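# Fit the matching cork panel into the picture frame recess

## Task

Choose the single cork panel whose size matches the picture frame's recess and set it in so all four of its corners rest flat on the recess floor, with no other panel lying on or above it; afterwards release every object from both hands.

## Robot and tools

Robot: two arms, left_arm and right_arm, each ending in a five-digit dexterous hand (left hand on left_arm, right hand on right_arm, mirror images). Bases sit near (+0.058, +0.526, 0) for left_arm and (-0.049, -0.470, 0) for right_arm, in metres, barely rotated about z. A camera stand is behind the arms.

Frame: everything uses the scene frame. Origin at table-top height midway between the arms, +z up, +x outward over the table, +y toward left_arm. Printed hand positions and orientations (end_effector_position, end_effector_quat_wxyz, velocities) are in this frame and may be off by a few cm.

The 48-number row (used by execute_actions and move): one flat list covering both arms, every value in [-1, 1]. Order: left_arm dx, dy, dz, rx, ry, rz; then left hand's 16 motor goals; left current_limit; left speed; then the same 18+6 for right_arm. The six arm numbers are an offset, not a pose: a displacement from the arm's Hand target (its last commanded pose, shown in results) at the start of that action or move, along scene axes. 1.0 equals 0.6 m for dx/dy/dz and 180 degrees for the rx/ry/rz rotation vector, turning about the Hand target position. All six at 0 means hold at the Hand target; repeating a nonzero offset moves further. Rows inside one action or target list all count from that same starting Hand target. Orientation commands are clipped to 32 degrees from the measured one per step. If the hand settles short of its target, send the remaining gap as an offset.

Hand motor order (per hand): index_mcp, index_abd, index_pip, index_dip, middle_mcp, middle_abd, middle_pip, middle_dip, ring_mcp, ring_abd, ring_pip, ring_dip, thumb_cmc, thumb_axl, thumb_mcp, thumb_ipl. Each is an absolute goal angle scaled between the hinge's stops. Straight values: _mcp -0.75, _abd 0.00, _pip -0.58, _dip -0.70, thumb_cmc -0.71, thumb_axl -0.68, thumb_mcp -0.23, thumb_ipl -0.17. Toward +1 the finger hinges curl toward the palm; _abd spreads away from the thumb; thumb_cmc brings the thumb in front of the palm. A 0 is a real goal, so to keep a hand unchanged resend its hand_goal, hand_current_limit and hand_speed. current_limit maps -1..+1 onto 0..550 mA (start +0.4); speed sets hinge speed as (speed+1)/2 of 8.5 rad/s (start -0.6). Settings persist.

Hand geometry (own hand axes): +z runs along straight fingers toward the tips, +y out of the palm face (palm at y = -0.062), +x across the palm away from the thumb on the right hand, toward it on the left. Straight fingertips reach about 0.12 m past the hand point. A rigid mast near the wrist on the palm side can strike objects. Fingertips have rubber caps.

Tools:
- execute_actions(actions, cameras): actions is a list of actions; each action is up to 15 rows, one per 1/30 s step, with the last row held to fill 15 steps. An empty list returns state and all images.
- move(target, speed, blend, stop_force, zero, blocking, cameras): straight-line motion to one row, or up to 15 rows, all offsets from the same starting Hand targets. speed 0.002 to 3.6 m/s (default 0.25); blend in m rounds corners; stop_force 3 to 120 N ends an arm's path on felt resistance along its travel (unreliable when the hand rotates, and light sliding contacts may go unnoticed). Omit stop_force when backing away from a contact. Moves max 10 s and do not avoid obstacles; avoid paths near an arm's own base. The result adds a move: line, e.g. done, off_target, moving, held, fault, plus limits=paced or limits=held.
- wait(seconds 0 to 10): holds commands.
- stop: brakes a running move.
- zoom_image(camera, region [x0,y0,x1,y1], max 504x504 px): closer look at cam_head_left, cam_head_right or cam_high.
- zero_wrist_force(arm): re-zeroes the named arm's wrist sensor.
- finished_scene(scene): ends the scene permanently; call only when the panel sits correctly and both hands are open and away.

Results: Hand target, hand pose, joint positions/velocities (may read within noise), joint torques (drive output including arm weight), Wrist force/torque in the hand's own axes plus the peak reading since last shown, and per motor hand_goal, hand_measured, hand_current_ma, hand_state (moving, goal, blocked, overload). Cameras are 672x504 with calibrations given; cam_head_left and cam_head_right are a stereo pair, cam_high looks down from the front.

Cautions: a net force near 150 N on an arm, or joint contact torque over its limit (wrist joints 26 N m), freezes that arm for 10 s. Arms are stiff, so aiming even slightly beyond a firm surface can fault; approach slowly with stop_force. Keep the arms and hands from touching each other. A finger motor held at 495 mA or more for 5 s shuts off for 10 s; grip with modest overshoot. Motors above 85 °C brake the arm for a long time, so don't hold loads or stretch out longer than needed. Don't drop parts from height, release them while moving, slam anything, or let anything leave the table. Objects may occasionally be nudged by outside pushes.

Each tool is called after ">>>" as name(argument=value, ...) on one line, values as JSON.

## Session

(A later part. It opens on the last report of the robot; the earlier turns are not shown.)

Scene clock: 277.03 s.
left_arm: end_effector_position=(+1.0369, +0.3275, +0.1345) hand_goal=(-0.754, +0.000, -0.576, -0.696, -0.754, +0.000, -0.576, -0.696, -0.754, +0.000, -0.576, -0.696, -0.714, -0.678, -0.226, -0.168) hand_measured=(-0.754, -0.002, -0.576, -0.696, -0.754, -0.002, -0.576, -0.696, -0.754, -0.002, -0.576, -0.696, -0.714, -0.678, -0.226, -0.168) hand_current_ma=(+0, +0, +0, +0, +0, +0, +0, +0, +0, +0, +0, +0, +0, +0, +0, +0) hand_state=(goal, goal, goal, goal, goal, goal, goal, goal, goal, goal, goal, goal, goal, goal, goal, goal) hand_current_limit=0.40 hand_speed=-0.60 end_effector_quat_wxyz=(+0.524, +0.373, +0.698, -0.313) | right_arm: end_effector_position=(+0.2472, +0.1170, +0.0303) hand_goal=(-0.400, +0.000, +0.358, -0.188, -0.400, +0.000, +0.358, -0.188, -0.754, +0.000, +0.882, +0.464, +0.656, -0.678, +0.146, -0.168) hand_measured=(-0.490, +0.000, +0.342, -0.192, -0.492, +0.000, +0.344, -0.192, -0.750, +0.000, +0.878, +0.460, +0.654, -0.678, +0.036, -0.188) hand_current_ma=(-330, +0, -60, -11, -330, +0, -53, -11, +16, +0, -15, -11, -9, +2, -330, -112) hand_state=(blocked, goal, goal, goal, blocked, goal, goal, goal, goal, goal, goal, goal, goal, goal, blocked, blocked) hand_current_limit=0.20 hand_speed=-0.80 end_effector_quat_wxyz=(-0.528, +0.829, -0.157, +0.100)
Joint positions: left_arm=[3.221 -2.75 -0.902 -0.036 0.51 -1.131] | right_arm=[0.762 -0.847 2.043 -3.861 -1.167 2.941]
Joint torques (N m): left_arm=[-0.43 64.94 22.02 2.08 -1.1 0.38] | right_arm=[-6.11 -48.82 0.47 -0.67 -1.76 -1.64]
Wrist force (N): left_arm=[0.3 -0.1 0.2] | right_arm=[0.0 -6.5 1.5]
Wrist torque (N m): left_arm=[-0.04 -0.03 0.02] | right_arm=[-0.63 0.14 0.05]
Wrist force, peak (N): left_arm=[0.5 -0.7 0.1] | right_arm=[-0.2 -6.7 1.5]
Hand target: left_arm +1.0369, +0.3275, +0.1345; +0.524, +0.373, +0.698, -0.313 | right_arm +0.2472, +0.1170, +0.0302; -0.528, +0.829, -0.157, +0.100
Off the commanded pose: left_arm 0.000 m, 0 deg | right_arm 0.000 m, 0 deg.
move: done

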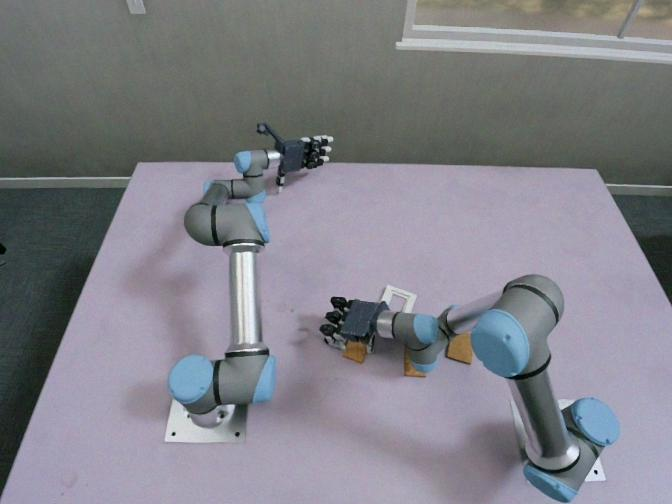

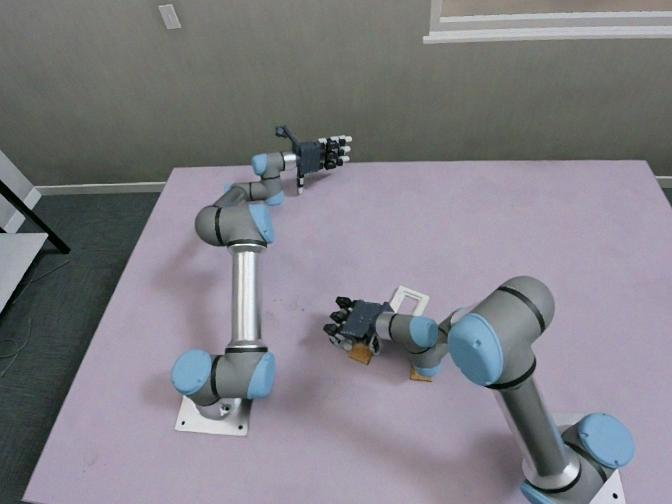

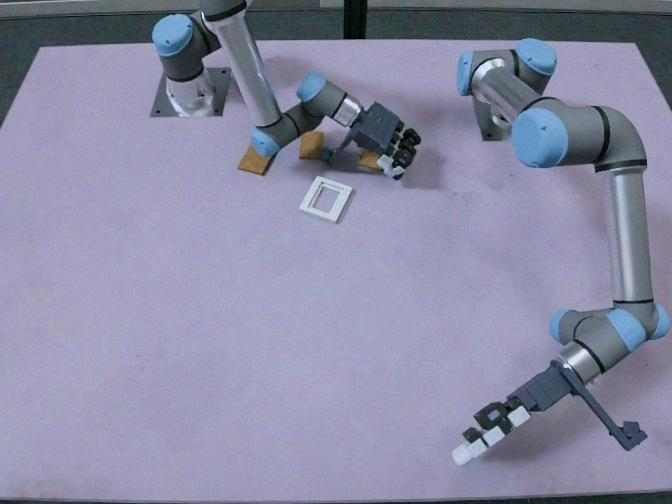

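>>> move(target=[0,0,0,0,0,0,-0.754,0,-0.576,-0.696,-0.754,0,-0.576,-0.696,-0.754,0,-0.576,-0.696,-0.714,-0.678,-0.226,-0.168,0.4,-0.6,0,0,0.04,0,0,0,-0.40,0,0.358,-0.188,-0.40,0,0.358,-0.188,-0.753,0,0.883,0.464,0.657,-0.677,0.146,-0.168,0.2,-0.8], speed=0.03, cameras=["all"])

>>> zoom_image(camera="cam_high", region=[350, 110, 420, 180])

>>> zoom_image(camera="cam_head_left", region=[312, 310, 382, 370])

>>> zoom_image(camera="cam_head_right", region=[312, 310, 382, 370])

Scene clock: 283.03 s.
left_arm: end_effector_position=(+1.0369, +0.3275, +0.1345) hand_goal=(-0.754, +0.000, -0.576, -0.696, -0.754, +0.000, -0.576, -0.696, -0.754, +0.000, -0.576, -0.696, -0.714, -0.678, -0.226, -0.168) hand_measured=(-0.754, -0.002, -0.576, -0.696, -0.754, -0.002, -0.576, -0.696, -0.754, -0.002, -0.576, -0.696, -0.714, -0.678, -0.226, -0.168) hand_current_ma=(+0, +0, +0, +0, +0, +0, +0, +0, +0, +0, +0, +0, +0, +0, +0, +0) hand_state=(goal, goal, goal, goal, goal, goal, goal, goal, goal, goal, goal, goal, goal, goal, goal, goal) hand_current_limit=0.40 hand_speed=-0.60 end_effector_quat_wxyz=(+0.524, +0.373, +0.698, -0.313) | right_arm: end_effector_position=(+0.2472, +0.1169, +0.0543) hand_goal=(-0.400, +0.000, +0.358, -0.188, -0.400, +0.000, +0.358, -0.188, -0.754, +0.000, +0.882, +0.464, +0.656, -0.678, +0.146, -0.168) hand_measured=(-0.470, +0.000, +0.330, -0.198, -0.472, +0.000, +0.336, -0.198, -0.750, +0.000, +0.878, +0.460, +0.652, -0.678, +0.036, -0.200) hand_current_ma=(-323, +0, -110, -34, -330, +0, -87, -34, +16, +0, -15, -11, -16, +0, -330, -181) hand_state=(blocked, goal, blocked, goal, blocked, goal, blocked, goal, goal, goal, goal, goal, goal, goal, blocked, blocked) hand_current_limit=0.20 hand_speed=-0.80 end_effector_quat_wxyz=(-0.528, +0.829, -0.157, +0.100) end_effector_velocity=(+0.000, +0.000, -0.002) end_effector_angular_velocity=(+0.001, -0.001, +0.001)
Joint positions: left_arm=[3.221 -2.75 -0.902 -0.036 0.51 -1.131] | right_arm=[0.762 -0.905 2.049 -3.808 -1.167 2.941]
Joint velocities: left_arm=[within noise] | right_arm=[0 0.006 -0.001 -0.007 0.001 0]
Joint torques (N m): left_arm=[-0.17 64.56 21.9 2.2 -1.09 0.53] | right_arm=[-5.59 -32.31 -4.32 -4.46 -1.72 0.05]
Wrist force (N): left_arm=[0.2 -0.5 0.1] | right_arm=[0.1 -0.4 2.1]
Wrist torque (N m): left_arm=[-0.08 -0.02 0.02] | right_arm=[-0.41 0.12 0.07]
Wrist force, peak (N): left_arm=[0.9 -0.3 -0.1] | right_arm=[-0.1 -6.9 1.5]
Hand target: left_arm +1.0369, +0.3275, +0.1345; +0.524, +0.373, +0.698, -0.313 | right_arm +0.2472, +0.1170, +0.0542; -0.528, +0.829, -0.157, +0.100
Off the commanded pose: left_arm 0.000 m, 0 deg | right_arm 0.000 m, 0 deg.
move: done

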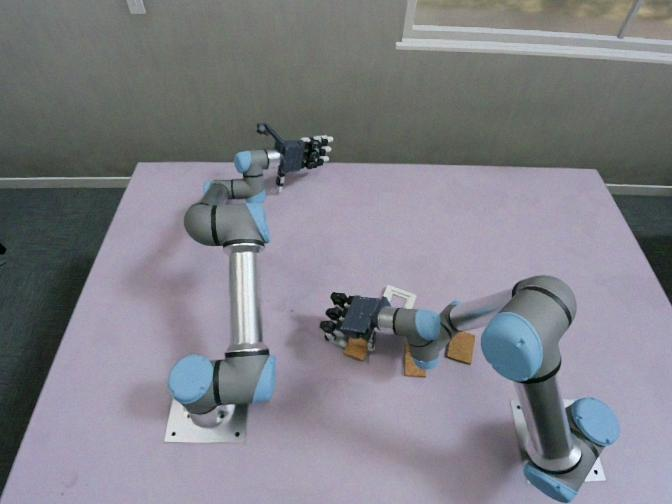

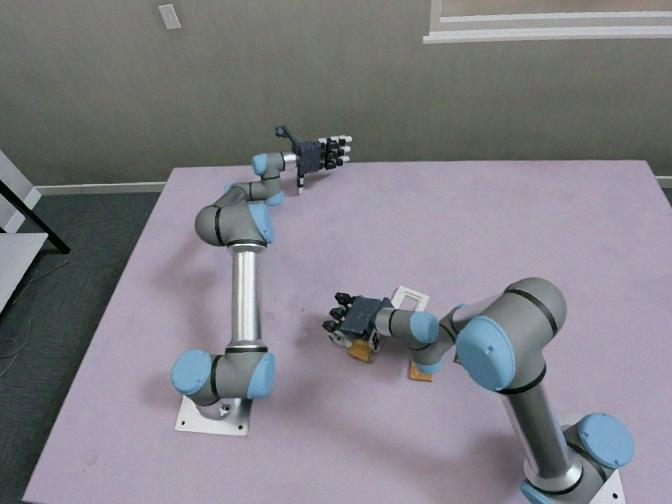

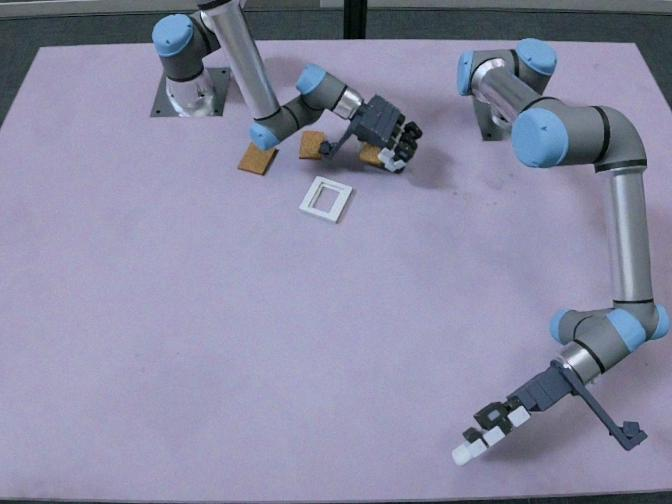

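Scaled by 7.200 from the camera's 672x504 image, which has a finer 960x720 frame.

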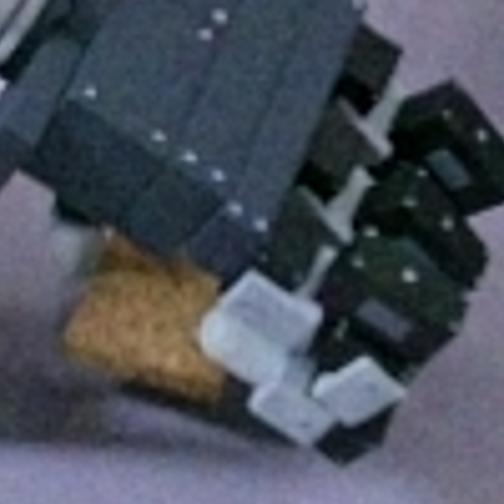

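Scaled by 7.200 from the camera's 672x504 image, which has a finer 960x720 frame.

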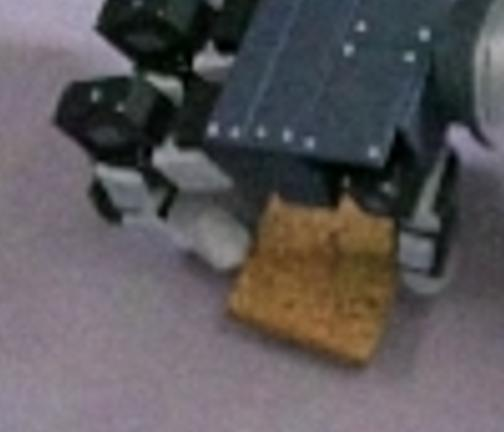

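Scaled by 7.200 from the camera's 672x504 image, which has a finer 960x720 frame.

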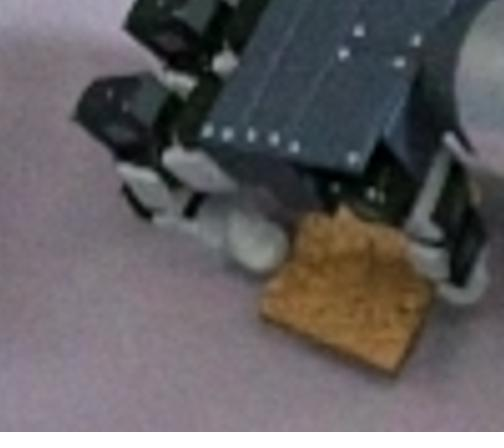

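>>> move(target=[[0,0,0,0,0,0,-0.754,0,-0.576,-0.696,-0.754,0,-0.576,-0.696,-0.754,0,-0.576,-0.696,-0.714,-0.678,-0.226,-0.168,0.4,-0.6,0.0,0.0,0.067,0,0,0,-0.40,0,0.358,-0.188,-0.40,0,0.358,-0.188,-0.753,0,0.883,0.464,0.657,-0.677,0.146,-0.168,0.2,-0.8],[0,0,0,0,0,0,-0.754,0,-0.576,-0.696,-0.754,0,-0.576,-0.696,-0.754,0,-0.576,-0.696,-0.714,-0.678,-0.226,-0.168,0.4,-0.6,0.2515,-0.2307,0.067,0,0,-0.0172,-0.40,0,0.358,-0.188,-0.40,0,0.358,-0.188,-0.753,0,0.883,0.464,0.657,-0.677,0.146,-0.168,0.2,-0.8],[0,0,0,0,0,0,-0.754,0,-0.576,-0.696,-0.754,0,-0.576,-0.696,-0.754,0,-0.576,-0.696,-0.714,-0.678,-0.226,-0.168,0.4,-0.6,0.2515,-0.2307,0.026,0,0,-0.0172,-0.40,0,0.358,-0.188,-0.40,0,0.358,-0.188,-0.753,0,0.883,0.464,0.657,-0.677,0.146,-0.168,0.2,-0.8]], speed=0.1, blend=[0.015, 0.01, 0], cameras=["all"])

>>> zoom_image(camera="cam_high", region=[290, 140, 374, 224])

>>> zoom_image(camera="cam_head_left", region=[360, 265, 444, 337])

>>> zoom_image(camera="cam_head_right", region=[360, 265, 444, 337])

Scene clock: 297.23 s.
left_arm: end_effector_position=(+1.0369, +0.3275, +0.1345) hand_goal=(-0.754, +0.000, -0.576, -0.696, -0.754, +0.000, -0.576, -0.696, -0.754, +0.000, -0.576, -0.696, -0.714, -0.678, -0.226, -0.168) hand_measured=(-0.754, -0.002, -0.576, -0.696, -0.754, -0.002, -0.576, -0.696, -0.754, -0.002, -0.576, -0.696, -0.714, -0.678, -0.226, -0.168) hand_current_ma=(+0, +0, +0, +0, +0, +0, +0, +0, +0, +0, +0, +0, +0, +0, +0, +0) hand_state=(goal, goal, goal, goal, goal, goal, goal, goal, goal, goal, goal, goal, goal, goal, goal, goal) hand_current_limit=0.40 hand_speed=-0.60 end_effector_quat_wxyz=(+0.524, +0.373, +0.698, -0.313) | right_arm: end_effector_position=(+0.3981, -0.0215, +0.0699) hand_goal=(-0.400, +0.000, +0.358, -0.188, -0.400, +0.000, +0.358, -0.188, -0.754, +0.000, +0.882, +0.464, +0.656, -0.678, +0.146, -0.168) hand_measured=(-0.470, +0.000, +0.330, -0.198, -0.472, +0.000, +0.336, -0.198, -0.750, +0.000, +0.878, +0.460, +0.652, -0.678, +0.036, -0.200) hand_current_ma=(-321, +0, -111, -35, -329, +0, -89, -34, +16, +0, -15, -11, -17, +0, -330, -182) hand_state=(blocked, goal, blocked, goal, blocked, goal, blocked, goal, goal, goal, goal, goal, goal, goal, blocked, blocked) hand_current_limit=0.20 hand_speed=-0.80 end_effector_quat_wxyz=(-0.525, +0.824, -0.179, +0.114)
Joint positions: left_arm=[3.221 -2.75 -0.902 -0.036 0.51 -1.131] | right_arm=[0.355 -0.971 2.087 -3.667 -0.862 2.73]
Joint torques (N m): left_arm=[-0.5 64.43 22.12 2.18 -1.1 0.57] | right_arm=[9.09 -29.78 -23.28 -3.83 -1.84 1.37]
Wrist force (N): left_arm=[0.3 -0.2 0.0] | right_arm=[0.0 -0.6 2.3]
Wrist torque (N m): left_arm=[-0.03 -0.04 0.02] | right_arm=[-0.44 0.15 -0.01]
Wrist force, peak (N): left_arm=[0.8 -0.2 0.1] | right_arm=[0.0 0.9 2.8]
Hand target: left_arm +1.0369, +0.3275, +0.1345; +0.524, +0.373, +0.698, -0.313 | right_arm +0.3981, -0.0215, +0.0698; -0.525, +0.824, -0.179, +0.114
Off the commanded pose: left_arm 0.000 m, 0 deg | right_arm 0.000 m, 0 deg.
move: done

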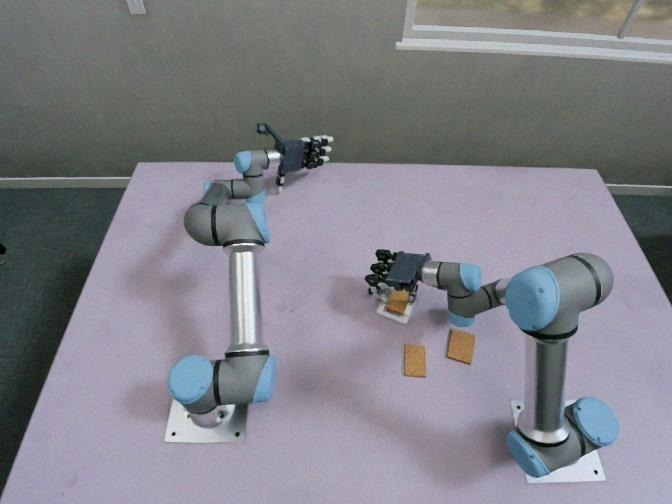

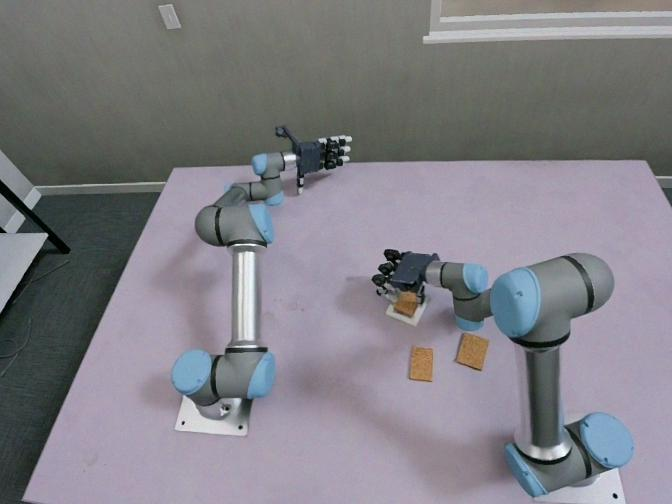

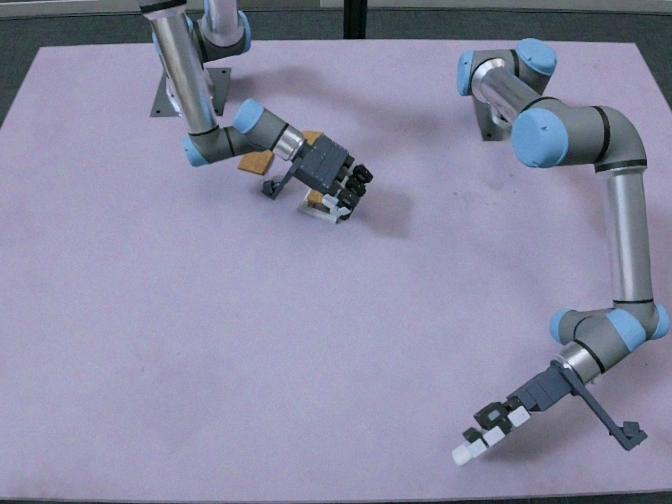

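Scaled by 6.000 from the camera's 672x504 image, which has a finer 960x720 frame.

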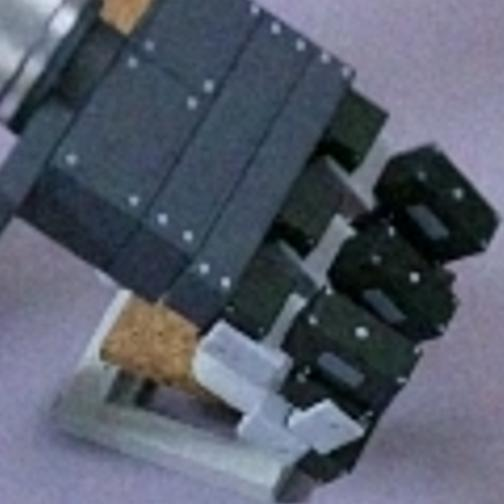

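Scaled by 6.000 from the camera's 672x504 image, which has a finer 960x720 frame.

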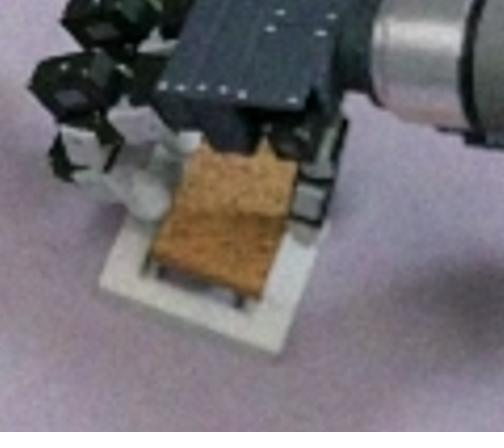

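Scaled by 6.000 from the camera's 672x504 image, which has a finer 960x720 frame.

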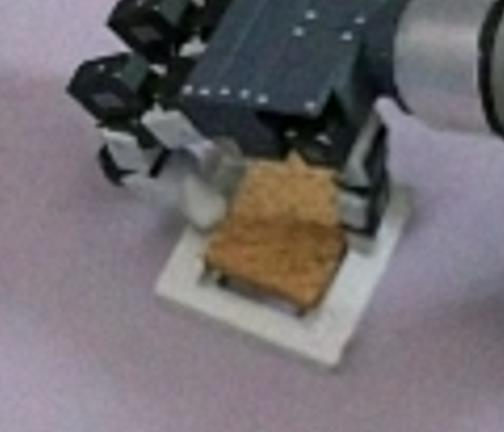

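>>> move(target=[0,0,0,0,0,0,-0.754,0,-0.576,-0.696,-0.754,0,-0.576,-0.696,-0.754,0,-0.576,-0.696,-0.714,-0.678,-0.226,-0.168,0.4,-0.6,0,0,-0.042,0,0,0,-0.40,0,0.358,-0.188,-0.40,0,0.358,-0.188,-0.753,0,0.883,0.464,0.657,-0.677,0.146,-0.168,0.2,-0.8], speed=0.03, cameras=["all"])

>>> zoom_image(camera="cam_high", region=[290, 160, 360, 230])

>>> zoom_image(camera="cam_head_left", region=[370, 280, 426, 336])

>>> zoom_image(camera="cam_head_right", region=[380, 280, 436, 336])

Scene clock: 317.50 s.
left_arm: end_effector_position=(+1.0369, +0.3275, +0.1345) hand_goal=(-0.754, +0.000, -0.576, -0.696, -0.754, +0.000, -0.576, -0.696, -0.754, +0.000, -0.576, -0.696, -0.714, -0.678, -0.226, -0.168) hand_measured=(-0.754, -0.002, -0.576, -0.696, -0.754, -0.002, -0.576, -0.696, -0.754, -0.002, -0.576, -0.696, -0.714, -0.678, -0.226, -0.168) hand_current_ma=(+0, +0, +0, +0, +0, +0, +0, +0, +0, +0, +0, +0, +0, +0, +0, +0) hand_state=(goal, goal, goal, goal, goal, goal, goal, goal, goal, goal, goal, goal, goal, goal, goal, goal) hand_current_limit=0.40 hand_speed=-0.60 end_effector_quat_wxyz=(+0.524, +0.373, +0.698, -0.313) | right_arm: end_effector_position=(+0.3982, -0.0214, +0.0446) hand_goal=(-0.400, +0.000, +0.358, -0.188, -0.400, +0.000, +0.358, -0.188, -0.754, +0.000, +0.882, +0.464, +0.656, -0.678, +0.146, -0.168) hand_measured=(-0.468, +0.000, +0.328, -0.194, -0.472, +0.000, +0.336, -0.184, -0.750, +0.000, +0.878, +0.460, +0.650, -0.678, +0.034, -0.200) hand_current_ma=(-316, +0, -122, -20, -330, +0, -83, +13, +16, +0, -15, -11, -18, -1, -330, -182) hand_state=(blocked, goal, blocked, goal, blocked, goal, blocked, goal, goal, goal, goal, goal, goal, goal, blocked, blocked) hand_current_limit=0.20 hand_speed=-0.80 end_effector_quat_wxyz=(-0.525, +0.824, -0.179, +0.114)
Joint positions: left_arm=[3.221 -2.75 -0.902 -0.036 0.51 -1.131] | right_arm=[0.355 -0.909 2.084 -3.726 -0.862 2.73]
Joint torques (N m): left_arm=[-0.27 64.75 22.23 2.17 -1.01 0.55] | right_arm=[6.77 -42.2 -7.43 0.64 -1.54 -0.46]
Wrist force (N): left_arm=[0.5 -0.2 0.1] | right_arm=[0.3 -13.4 -0.6]
Wrist torque (N m): left_arm=[-0.04 -0.07 0.04] | right_arm=[-0.95 0.16 -0.15]
Wrist force, peak (N): left_arm=[1.0 -0.3 0.0] | right_arm=[-0.7 -20.7 -1.6]
Hand target: left_arm +1.0369, +0.3275, +0.1345; +0.524, +0.373, +0.698, -0.313 | right_arm +0.3981, -0.0215, +0.0446; -0.525, +0.824, -0.179, +0.114
Off the commanded pose: left_arm 0.000 m, 0 deg | right_arm 0.000 m, 0 deg.
move: done

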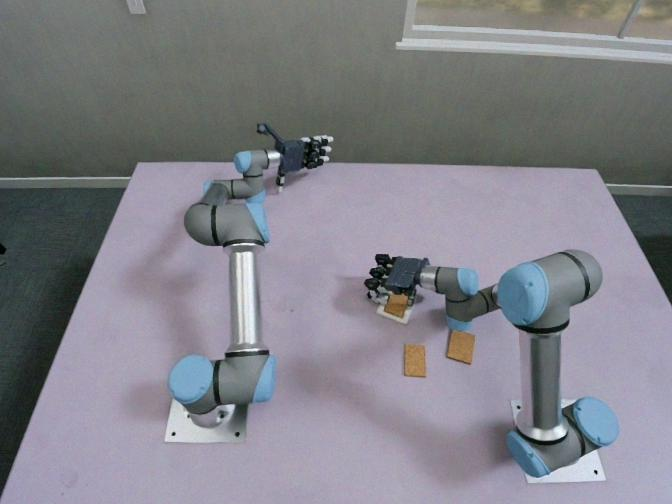

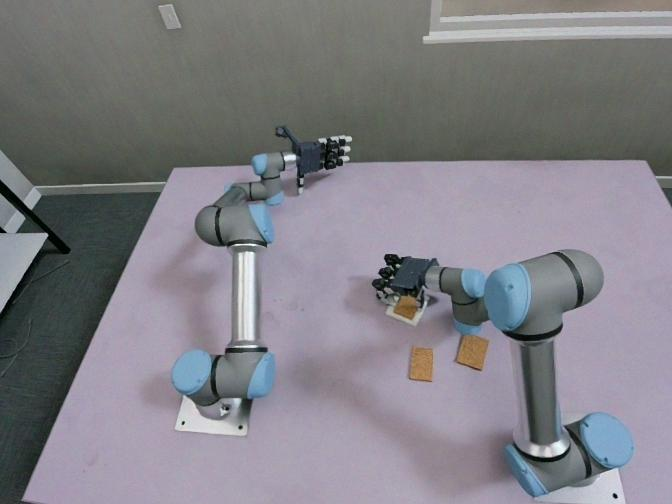

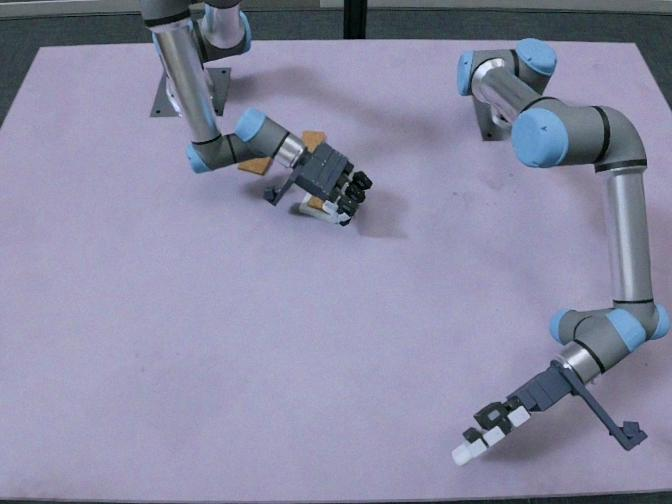

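Scaled by 7.200 from the camera's 672x504 image, which has a finer 960x720 frame.

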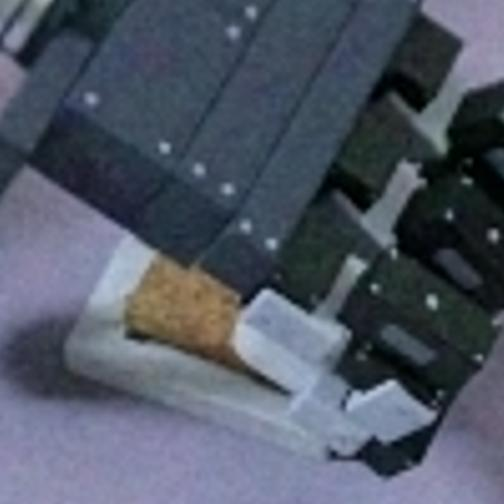

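Scaled by 9.000 from the camera's 672x504 image, which has a finer 960x720 frame.

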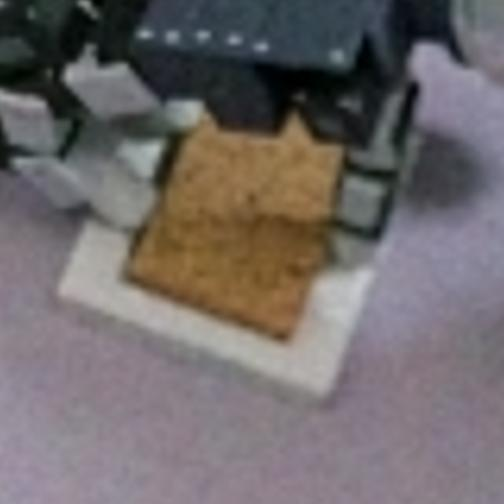

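Scaled by 9.000 from the camera's 672x504 image, which has a finer 960x720 frame.

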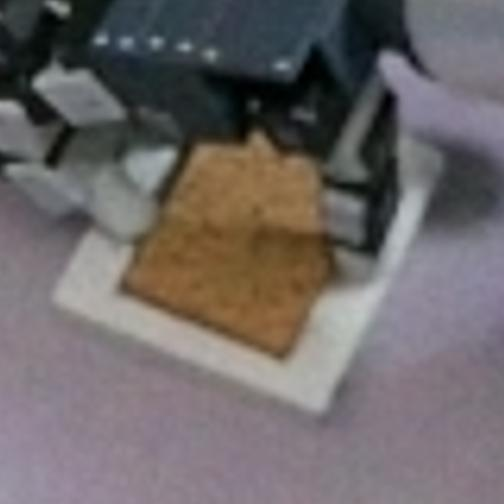

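>>> move(target=[[0,0,0,0,0,0,-0.754,0,-0.576,-0.696,-0.754,0,-0.576,-0.696,-0.754,0,-0.576,-0.696,-0.714,-0.678,-0.226,-0.168,0.4,-0.6,0.0005,0.0012,0.0025,0,0,0,-0.40,0,0.358,-0.188,-0.40,0,0.358,-0.188,-0.753,0,0.883,0.464,0.657,-0.677,0.146,-0.168,0.2,-0.8],[0,0,0,0,0,0,-0.754,0,-0.576,-0.696,-0.754,0,-0.576,-0.696,-0.754,0,-0.576,-0.696,-0.714,-0.678,-0.226,-0.168,0.4,-0.6,0.0005,0.0012,0.0026,0,0,0,-0.515,0,0.358,-0.188,-0.515,0,0.358,-0.188,-0.753,0,0.883,0.464,0.657,-0.677,0.015,-0.168,0.2,-0.8]], speed=0.02, cameras=["all"])

>>> zoom_image(camera="cam_high", region=[290, 160, 360, 230])

>>> zoom_image(camera="cam_head_left", region=[370, 280, 426, 336])

>>> zoom_image(camera="cam_head_right", region=[380, 280, 436, 336])

Scene clock: 343.87 s.
left_arm: end_effector_position=(+1.0369, +0.3275, +0.1345) hand_goal=(-0.754, +0.000, -0.576, -0.696, -0.754, +0.000, -0.576, -0.696, -0.754, +0.000, -0.576, -0.696, -0.714, -0.678, -0.226, -0.168) hand_measured=(-0.754, -0.002, -0.576, -0.696, -0.754, -0.002, -0.576, -0.696, -0.754, -0.002, -0.576, -0.696, -0.714, -0.678, -0.226, -0.168) hand_current_ma=(+0, +0, +0, +0, +0, +0, +0, +0, +0, +0, +0, +0, +0, +0, +0, +0) hand_state=(goal, goal, goal, goal, goal, goal, goal, goal, goal, goal, goal, goal, goal, goal, goal, goal) hand_current_limit=0.40 hand_speed=-0.60 end_effector_quat_wxyz=(+0.524, +0.373, +0.698, -0.313) | right_arm: end_effector_position=(+0.3984, -0.0207, +0.0462) hand_goal=(-0.516, +0.000, +0.358, -0.188, -0.516, +0.000, +0.358, -0.188, -0.754, +0.000, +0.882, +0.464, +0.656, -0.678, +0.014, -0.168) hand_measured=(-0.504, +0.000, +0.354, -0.192, -0.502, +0.000, +0.354, -0.192, -0.750, +0.000, +0.878, +0.460, +0.652, -0.678, +0.012, -0.170) hand_current_ma=(+50, +0, -15, -11, +52, +0, -13, -12, +16, +0, -15, -11, -13, -1, -7, -9) hand_state=(goal, goal, goal, goal, goal, goal, goal, goal, goal, goal, goal, goal, goal, goal, goal, goal) hand_current_limit=0.20 hand_speed=-0.80 end_effector_quat_wxyz=(-0.525, +0.824, -0.179, +0.114)
Joint positions: left_arm=[3.221 -2.75 -0.902 -0.036 0.51 -1.131] | right_arm=[0.356 -0.912 2.083 -3.722 -0.863 2.731]
Joint torques (N m): left_arm=[-0.78 65.03 22.25 2.16 -1.05 0.61] | right_arm=[2.23 -45.91 -14.83 -3.17 -0.47 0.85]
Wrist force (N): left_arm=[0.6 -0.5 0.1] | right_arm=[-0.2 -0.7 2.0]
Wrist torque (N m): left_arm=[-0.08 -0.07 0.06] | right_arm=[-0.43 0.18 -0.03]
Wrist force, peak (N): left_arm=[0.8 -0.6 0.4] | right_arm=[0.1 -13.5 -0.4]
Hand target: left_arm +1.0369, +0.3275, +0.1345; +0.524, +0.373, +0.698, -0.313 | right_arm +0.3984, -0.0207, +0.0462; -0.525, +0.824, -0.179, +0.114
Off the commanded pose: left_arm 0.000 m, 0 deg | right_arm 0.000 m, 0 deg.
move: done

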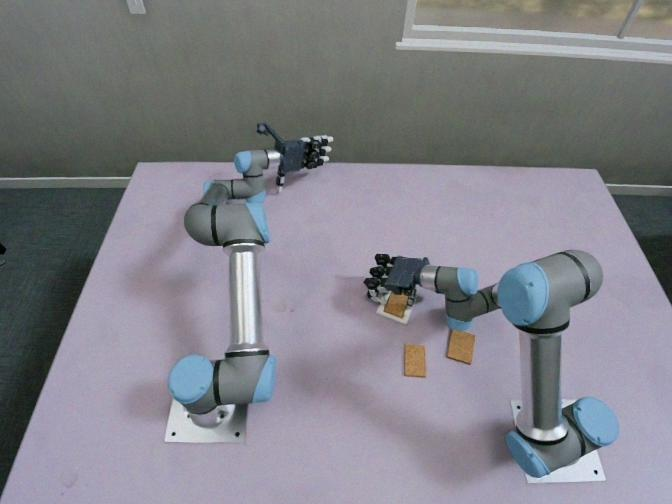

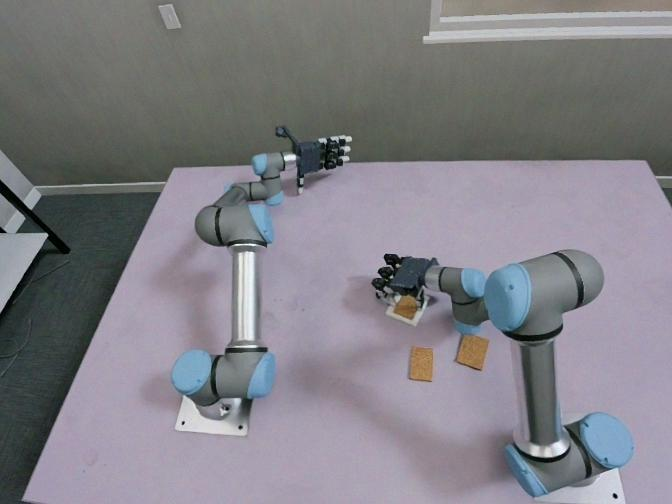

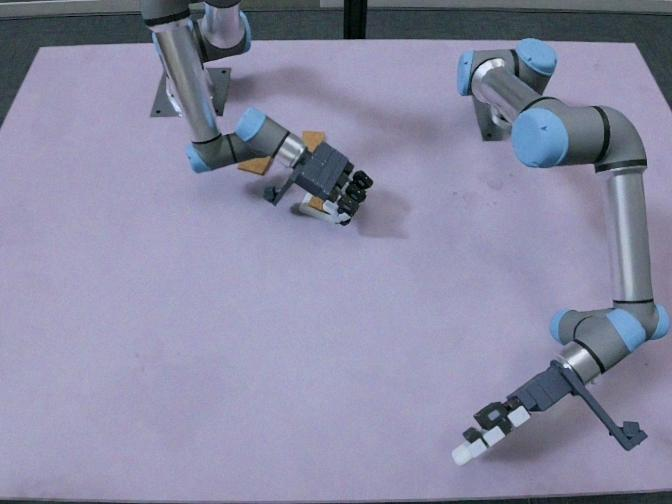

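Scaled by 7.200 from the camera's 672x504 image, which has a finer 960x720 frame.

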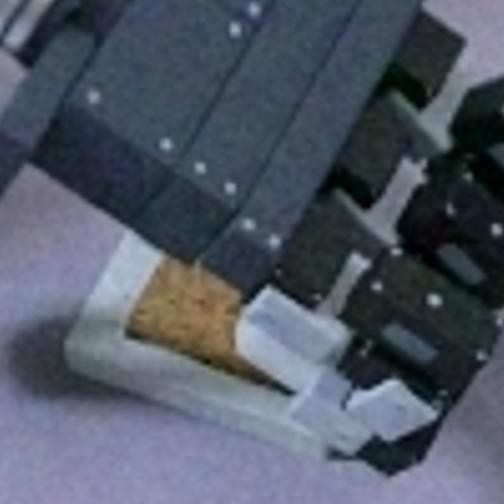

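Scaled by 9.000 from the camera's 672x504 image, which has a finer 960x720 frame.

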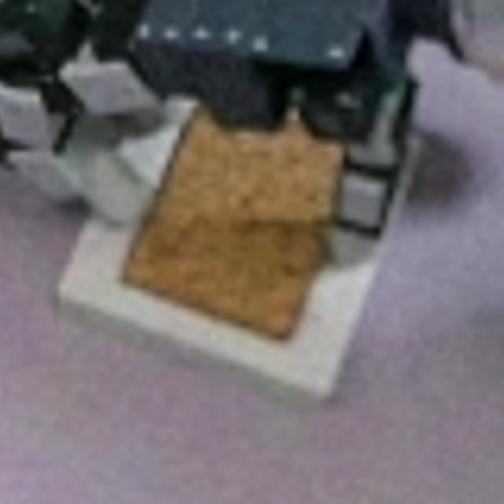

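Scaled by 9.000 from the camera's 672x504 image, which has a finer 960x720 frame.

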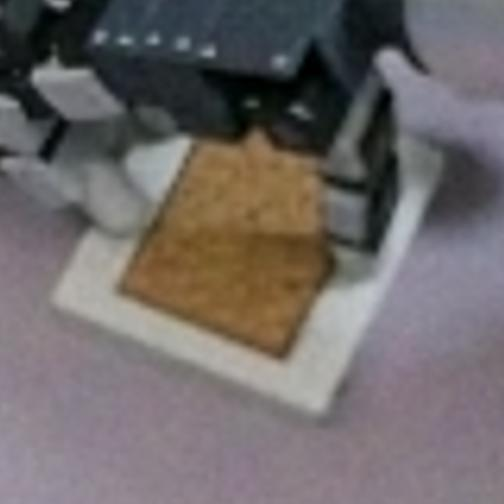

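>>> move(target=[[0,0,0,0,0,0,-0.754,0,-0.576,-0.696,-0.754,0,-0.576,-0.696,-0.754,0,-0.576,-0.696,-0.714,-0.678,-0.226,-0.168,0.4,-0.6,0,0,0.004,0,0,0,-0.58,0,0.358,-0.188,-0.58,0,0.358,-0.188,-0.753,0,0.883,0.464,0.657,-0.677,-0.045,-0.168,0.2,-0.8],[0,0,0,0,0,0,-0.754,0,-0.576,-0.696,-0.754,0,-0.576,-0.696,-0.754,0,-0.576,-0.696,-0.714,-0.678,-0.226,-0.168,0.4,-0.6,0,0,0.13,0,0,0,-0.58,0,0.358,-0.188,-0.58,0,0.358,-0.188,-0.753,0,0.883,0.464,0.657,-0.677,-0.045,-0.168,0.2,-0.8],[0,0,0,0,0,0,-0.754,0,-0.576,-0.696,-0.754,0,-0.576,-0.696,-0.754,0,-0.576,-0.696,-0.714,-0.678,-0.226,-0.168,0.4,-0.6,-0.07,-0.3,0.2,0,0,0,-0.58,0,0.358,-0.188,-0.58,0,0.358,-0.188,-0.753,0,0.883,0.464,0.657,-0.677,-0.045,-0.168,0.2,-0.8]], speed=[0.02, 0.1, 0.2], blend=[0, 0.02, 0], cameras=["all"])

>>> zoom_image(camera="cam_high", region=[290, 160, 360, 230])

>>> zoom_image(camera="cam_head_left", region=[370, 280, 426, 336])

>>> zoom_image(camera="cam_head_right", region=[380, 280, 436, 336])

Scene clock: 356.47 s.
left_arm: end_effector_position=(+1.0369, +0.3275, +0.1345) hand_goal=(-0.754, +0.000, -0.576, -0.696, -0.754, +0.000, -0.576, -0.696, -0.754, +0.000, -0.576, -0.696, -0.714, -0.678, -0.226, -0.168) hand_measured=(-0.754, -0.002, -0.576, -0.696, -0.754, -0.002, -0.576, -0.696, -0.754, -0.002, -0.576, -0.696, -0.714, -0.678, -0.226, -0.168) hand_current_ma=(+0, +0, +0, +0, +0, +0, +0, +0, +0, +0, +0, +0, +0, +0, +0, +0) hand_state=(goal, goal, goal, goal, goal, goal, goal, goal, goal, goal, goal, goal, goal, goal, goal, goal) hand_current_limit=0.40 hand_speed=-0.60 end_effector_quat_wxyz=(+0.524, +0.373, +0.698, -0.313) | right_arm: end_effector_position=(+0.3565, -0.2007, +0.1662) hand_goal=(-0.580, +0.000, +0.358, -0.188, -0.580, +0.000, +0.358, -0.188, -0.754, +0.000, +0.882, +0.464, +0.656, -0.678, -0.046, -0.168) hand_measured=(-0.568, +0.000, +0.354, -0.192, -0.566, +0.000, +0.356, -0.192, -0.750, +0.000, +0.878, +0.460, +0.654, -0.678, -0.044, -0.170) hand_current_ma=(+50, +0, -11, -11, +52, +0, -9, -11, +16, +0, -14, -11, -10, -1, +8, -8) hand_state=(goal, goal, goal, goal, goal, goal, goal, goal, goal, goal, goal, goal, goal, goal, goal, goal) hand_current_limit=0.20 hand_speed=-0.80 end_effector_quat_wxyz=(-0.525, +0.824, -0.179, +0.114)
Joint positions: left_arm=[3.221 -2.75 -0.902 -0.036 0.51 -1.131] | right_arm=[-0.074 -1.532 2.422 -3.084 -0.547 2.27]
Joint torques (N m): left_arm=[0.17 64.51 22.82 2.04 -1.1 0.68] | right_arm=[-7.31 -28.07 -5.7 -1.42 2.34 -2.03]
Wrist force (N): left_arm=[0.5 -0.3 0.3] | right_arm=[-0.2 -0.4 2.0]
Wrist torque (N m): left_arm=[-0.07 -0.05 0.04] | right_arm=[-0.37 0.16 -0.02]
Wrist force, peak (N): left_arm=[0.5 -0.6 0.6] | right_arm=[0.0 -2.0 3.0]
Hand target: left_arm +1.0369, +0.3275, +0.1345; +0.524, +0.373, +0.698, -0.313 | right_arm +0.3564, -0.2007, +0.1662; -0.525, +0.824, -0.179, +0.114
Off the commanded pose: left_arm 0.000 m, 0 deg | right_arm 0.000 m, 0 deg.
move: done

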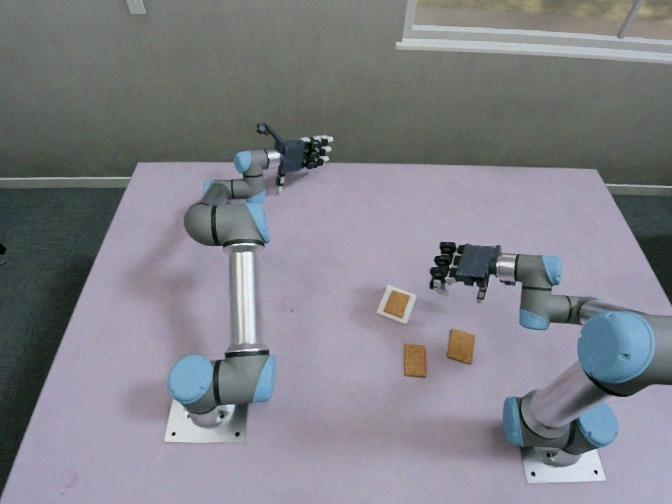

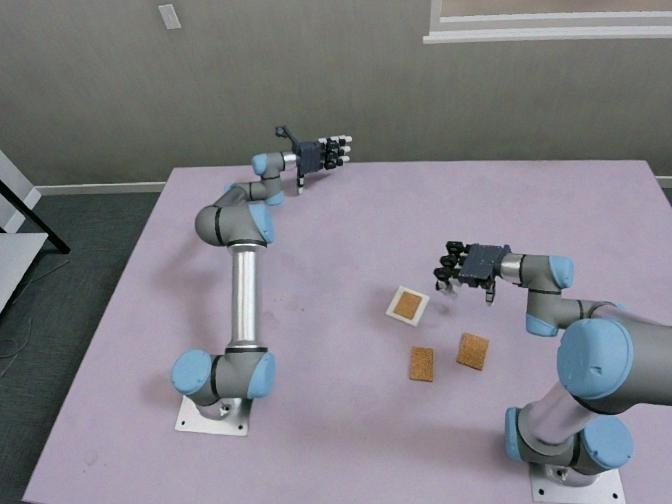

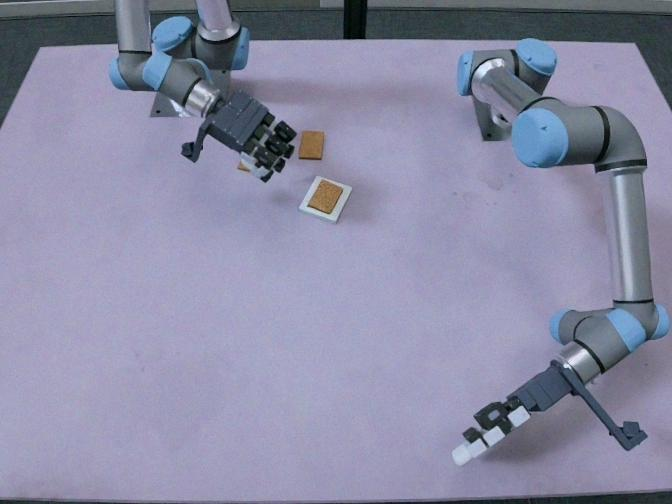

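Scaled by 7.200 from the camera's 672x504 image, which has a finer 960x720 frame.

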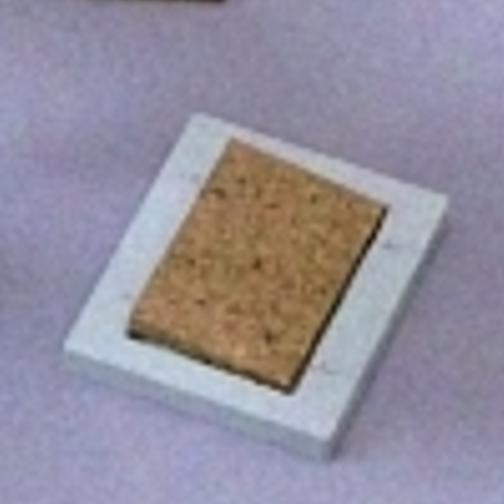

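Scaled by 9.000 from the camera's 672x504 image, which has a finer 960x720 frame.

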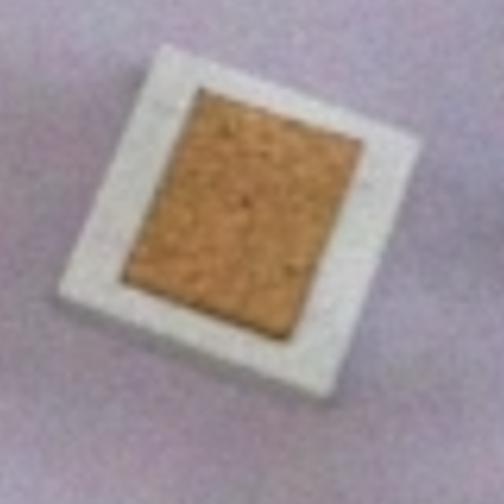

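Scaled by 9.000 from the camera's 672x504 image, which has a finer 960x720 frame.

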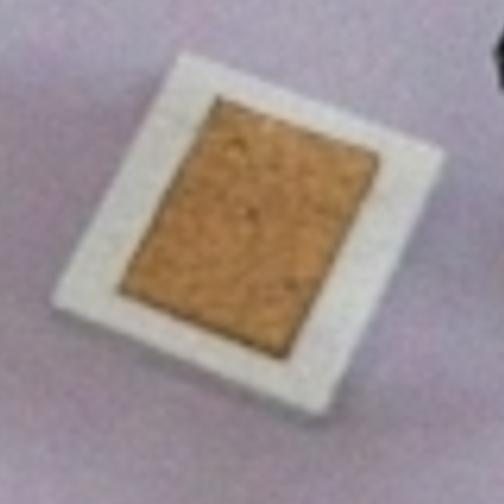

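>>> zoom_image(camera="cam_high", region=[298, 174, 354, 224])

>>> zoom_image(camera="cam_head_left", region=[375, 283, 418, 326])

>>> zoom_image(camera="cam_head_right", region=[385, 284, 431, 328])

Scaled by 9.000 from the camera's 672x504 image, which has a finer 960x720 frame.

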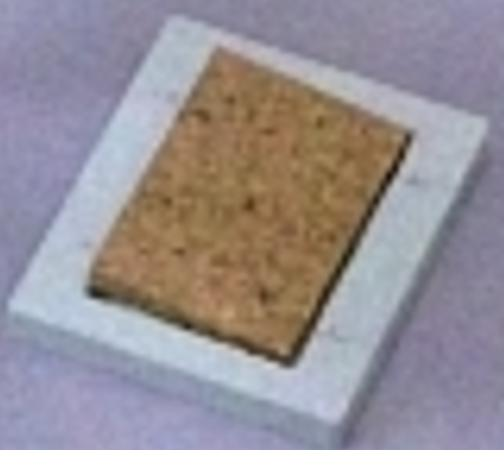

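Scaled by 11.721 from the camera's 672x504 image, which has a finer 960x720 frame.

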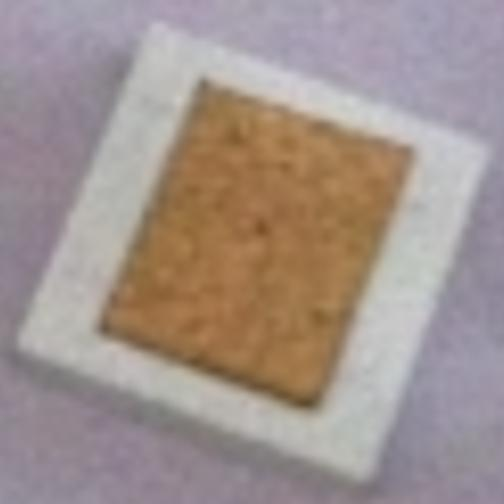

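Scaled by 10.957 from the camera's 672x504 image, which has a finer 960x720 frame.

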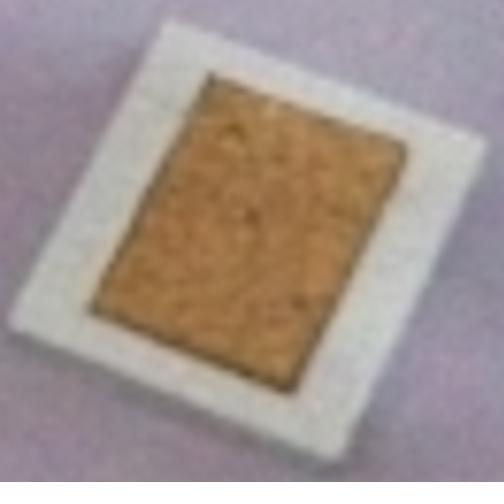

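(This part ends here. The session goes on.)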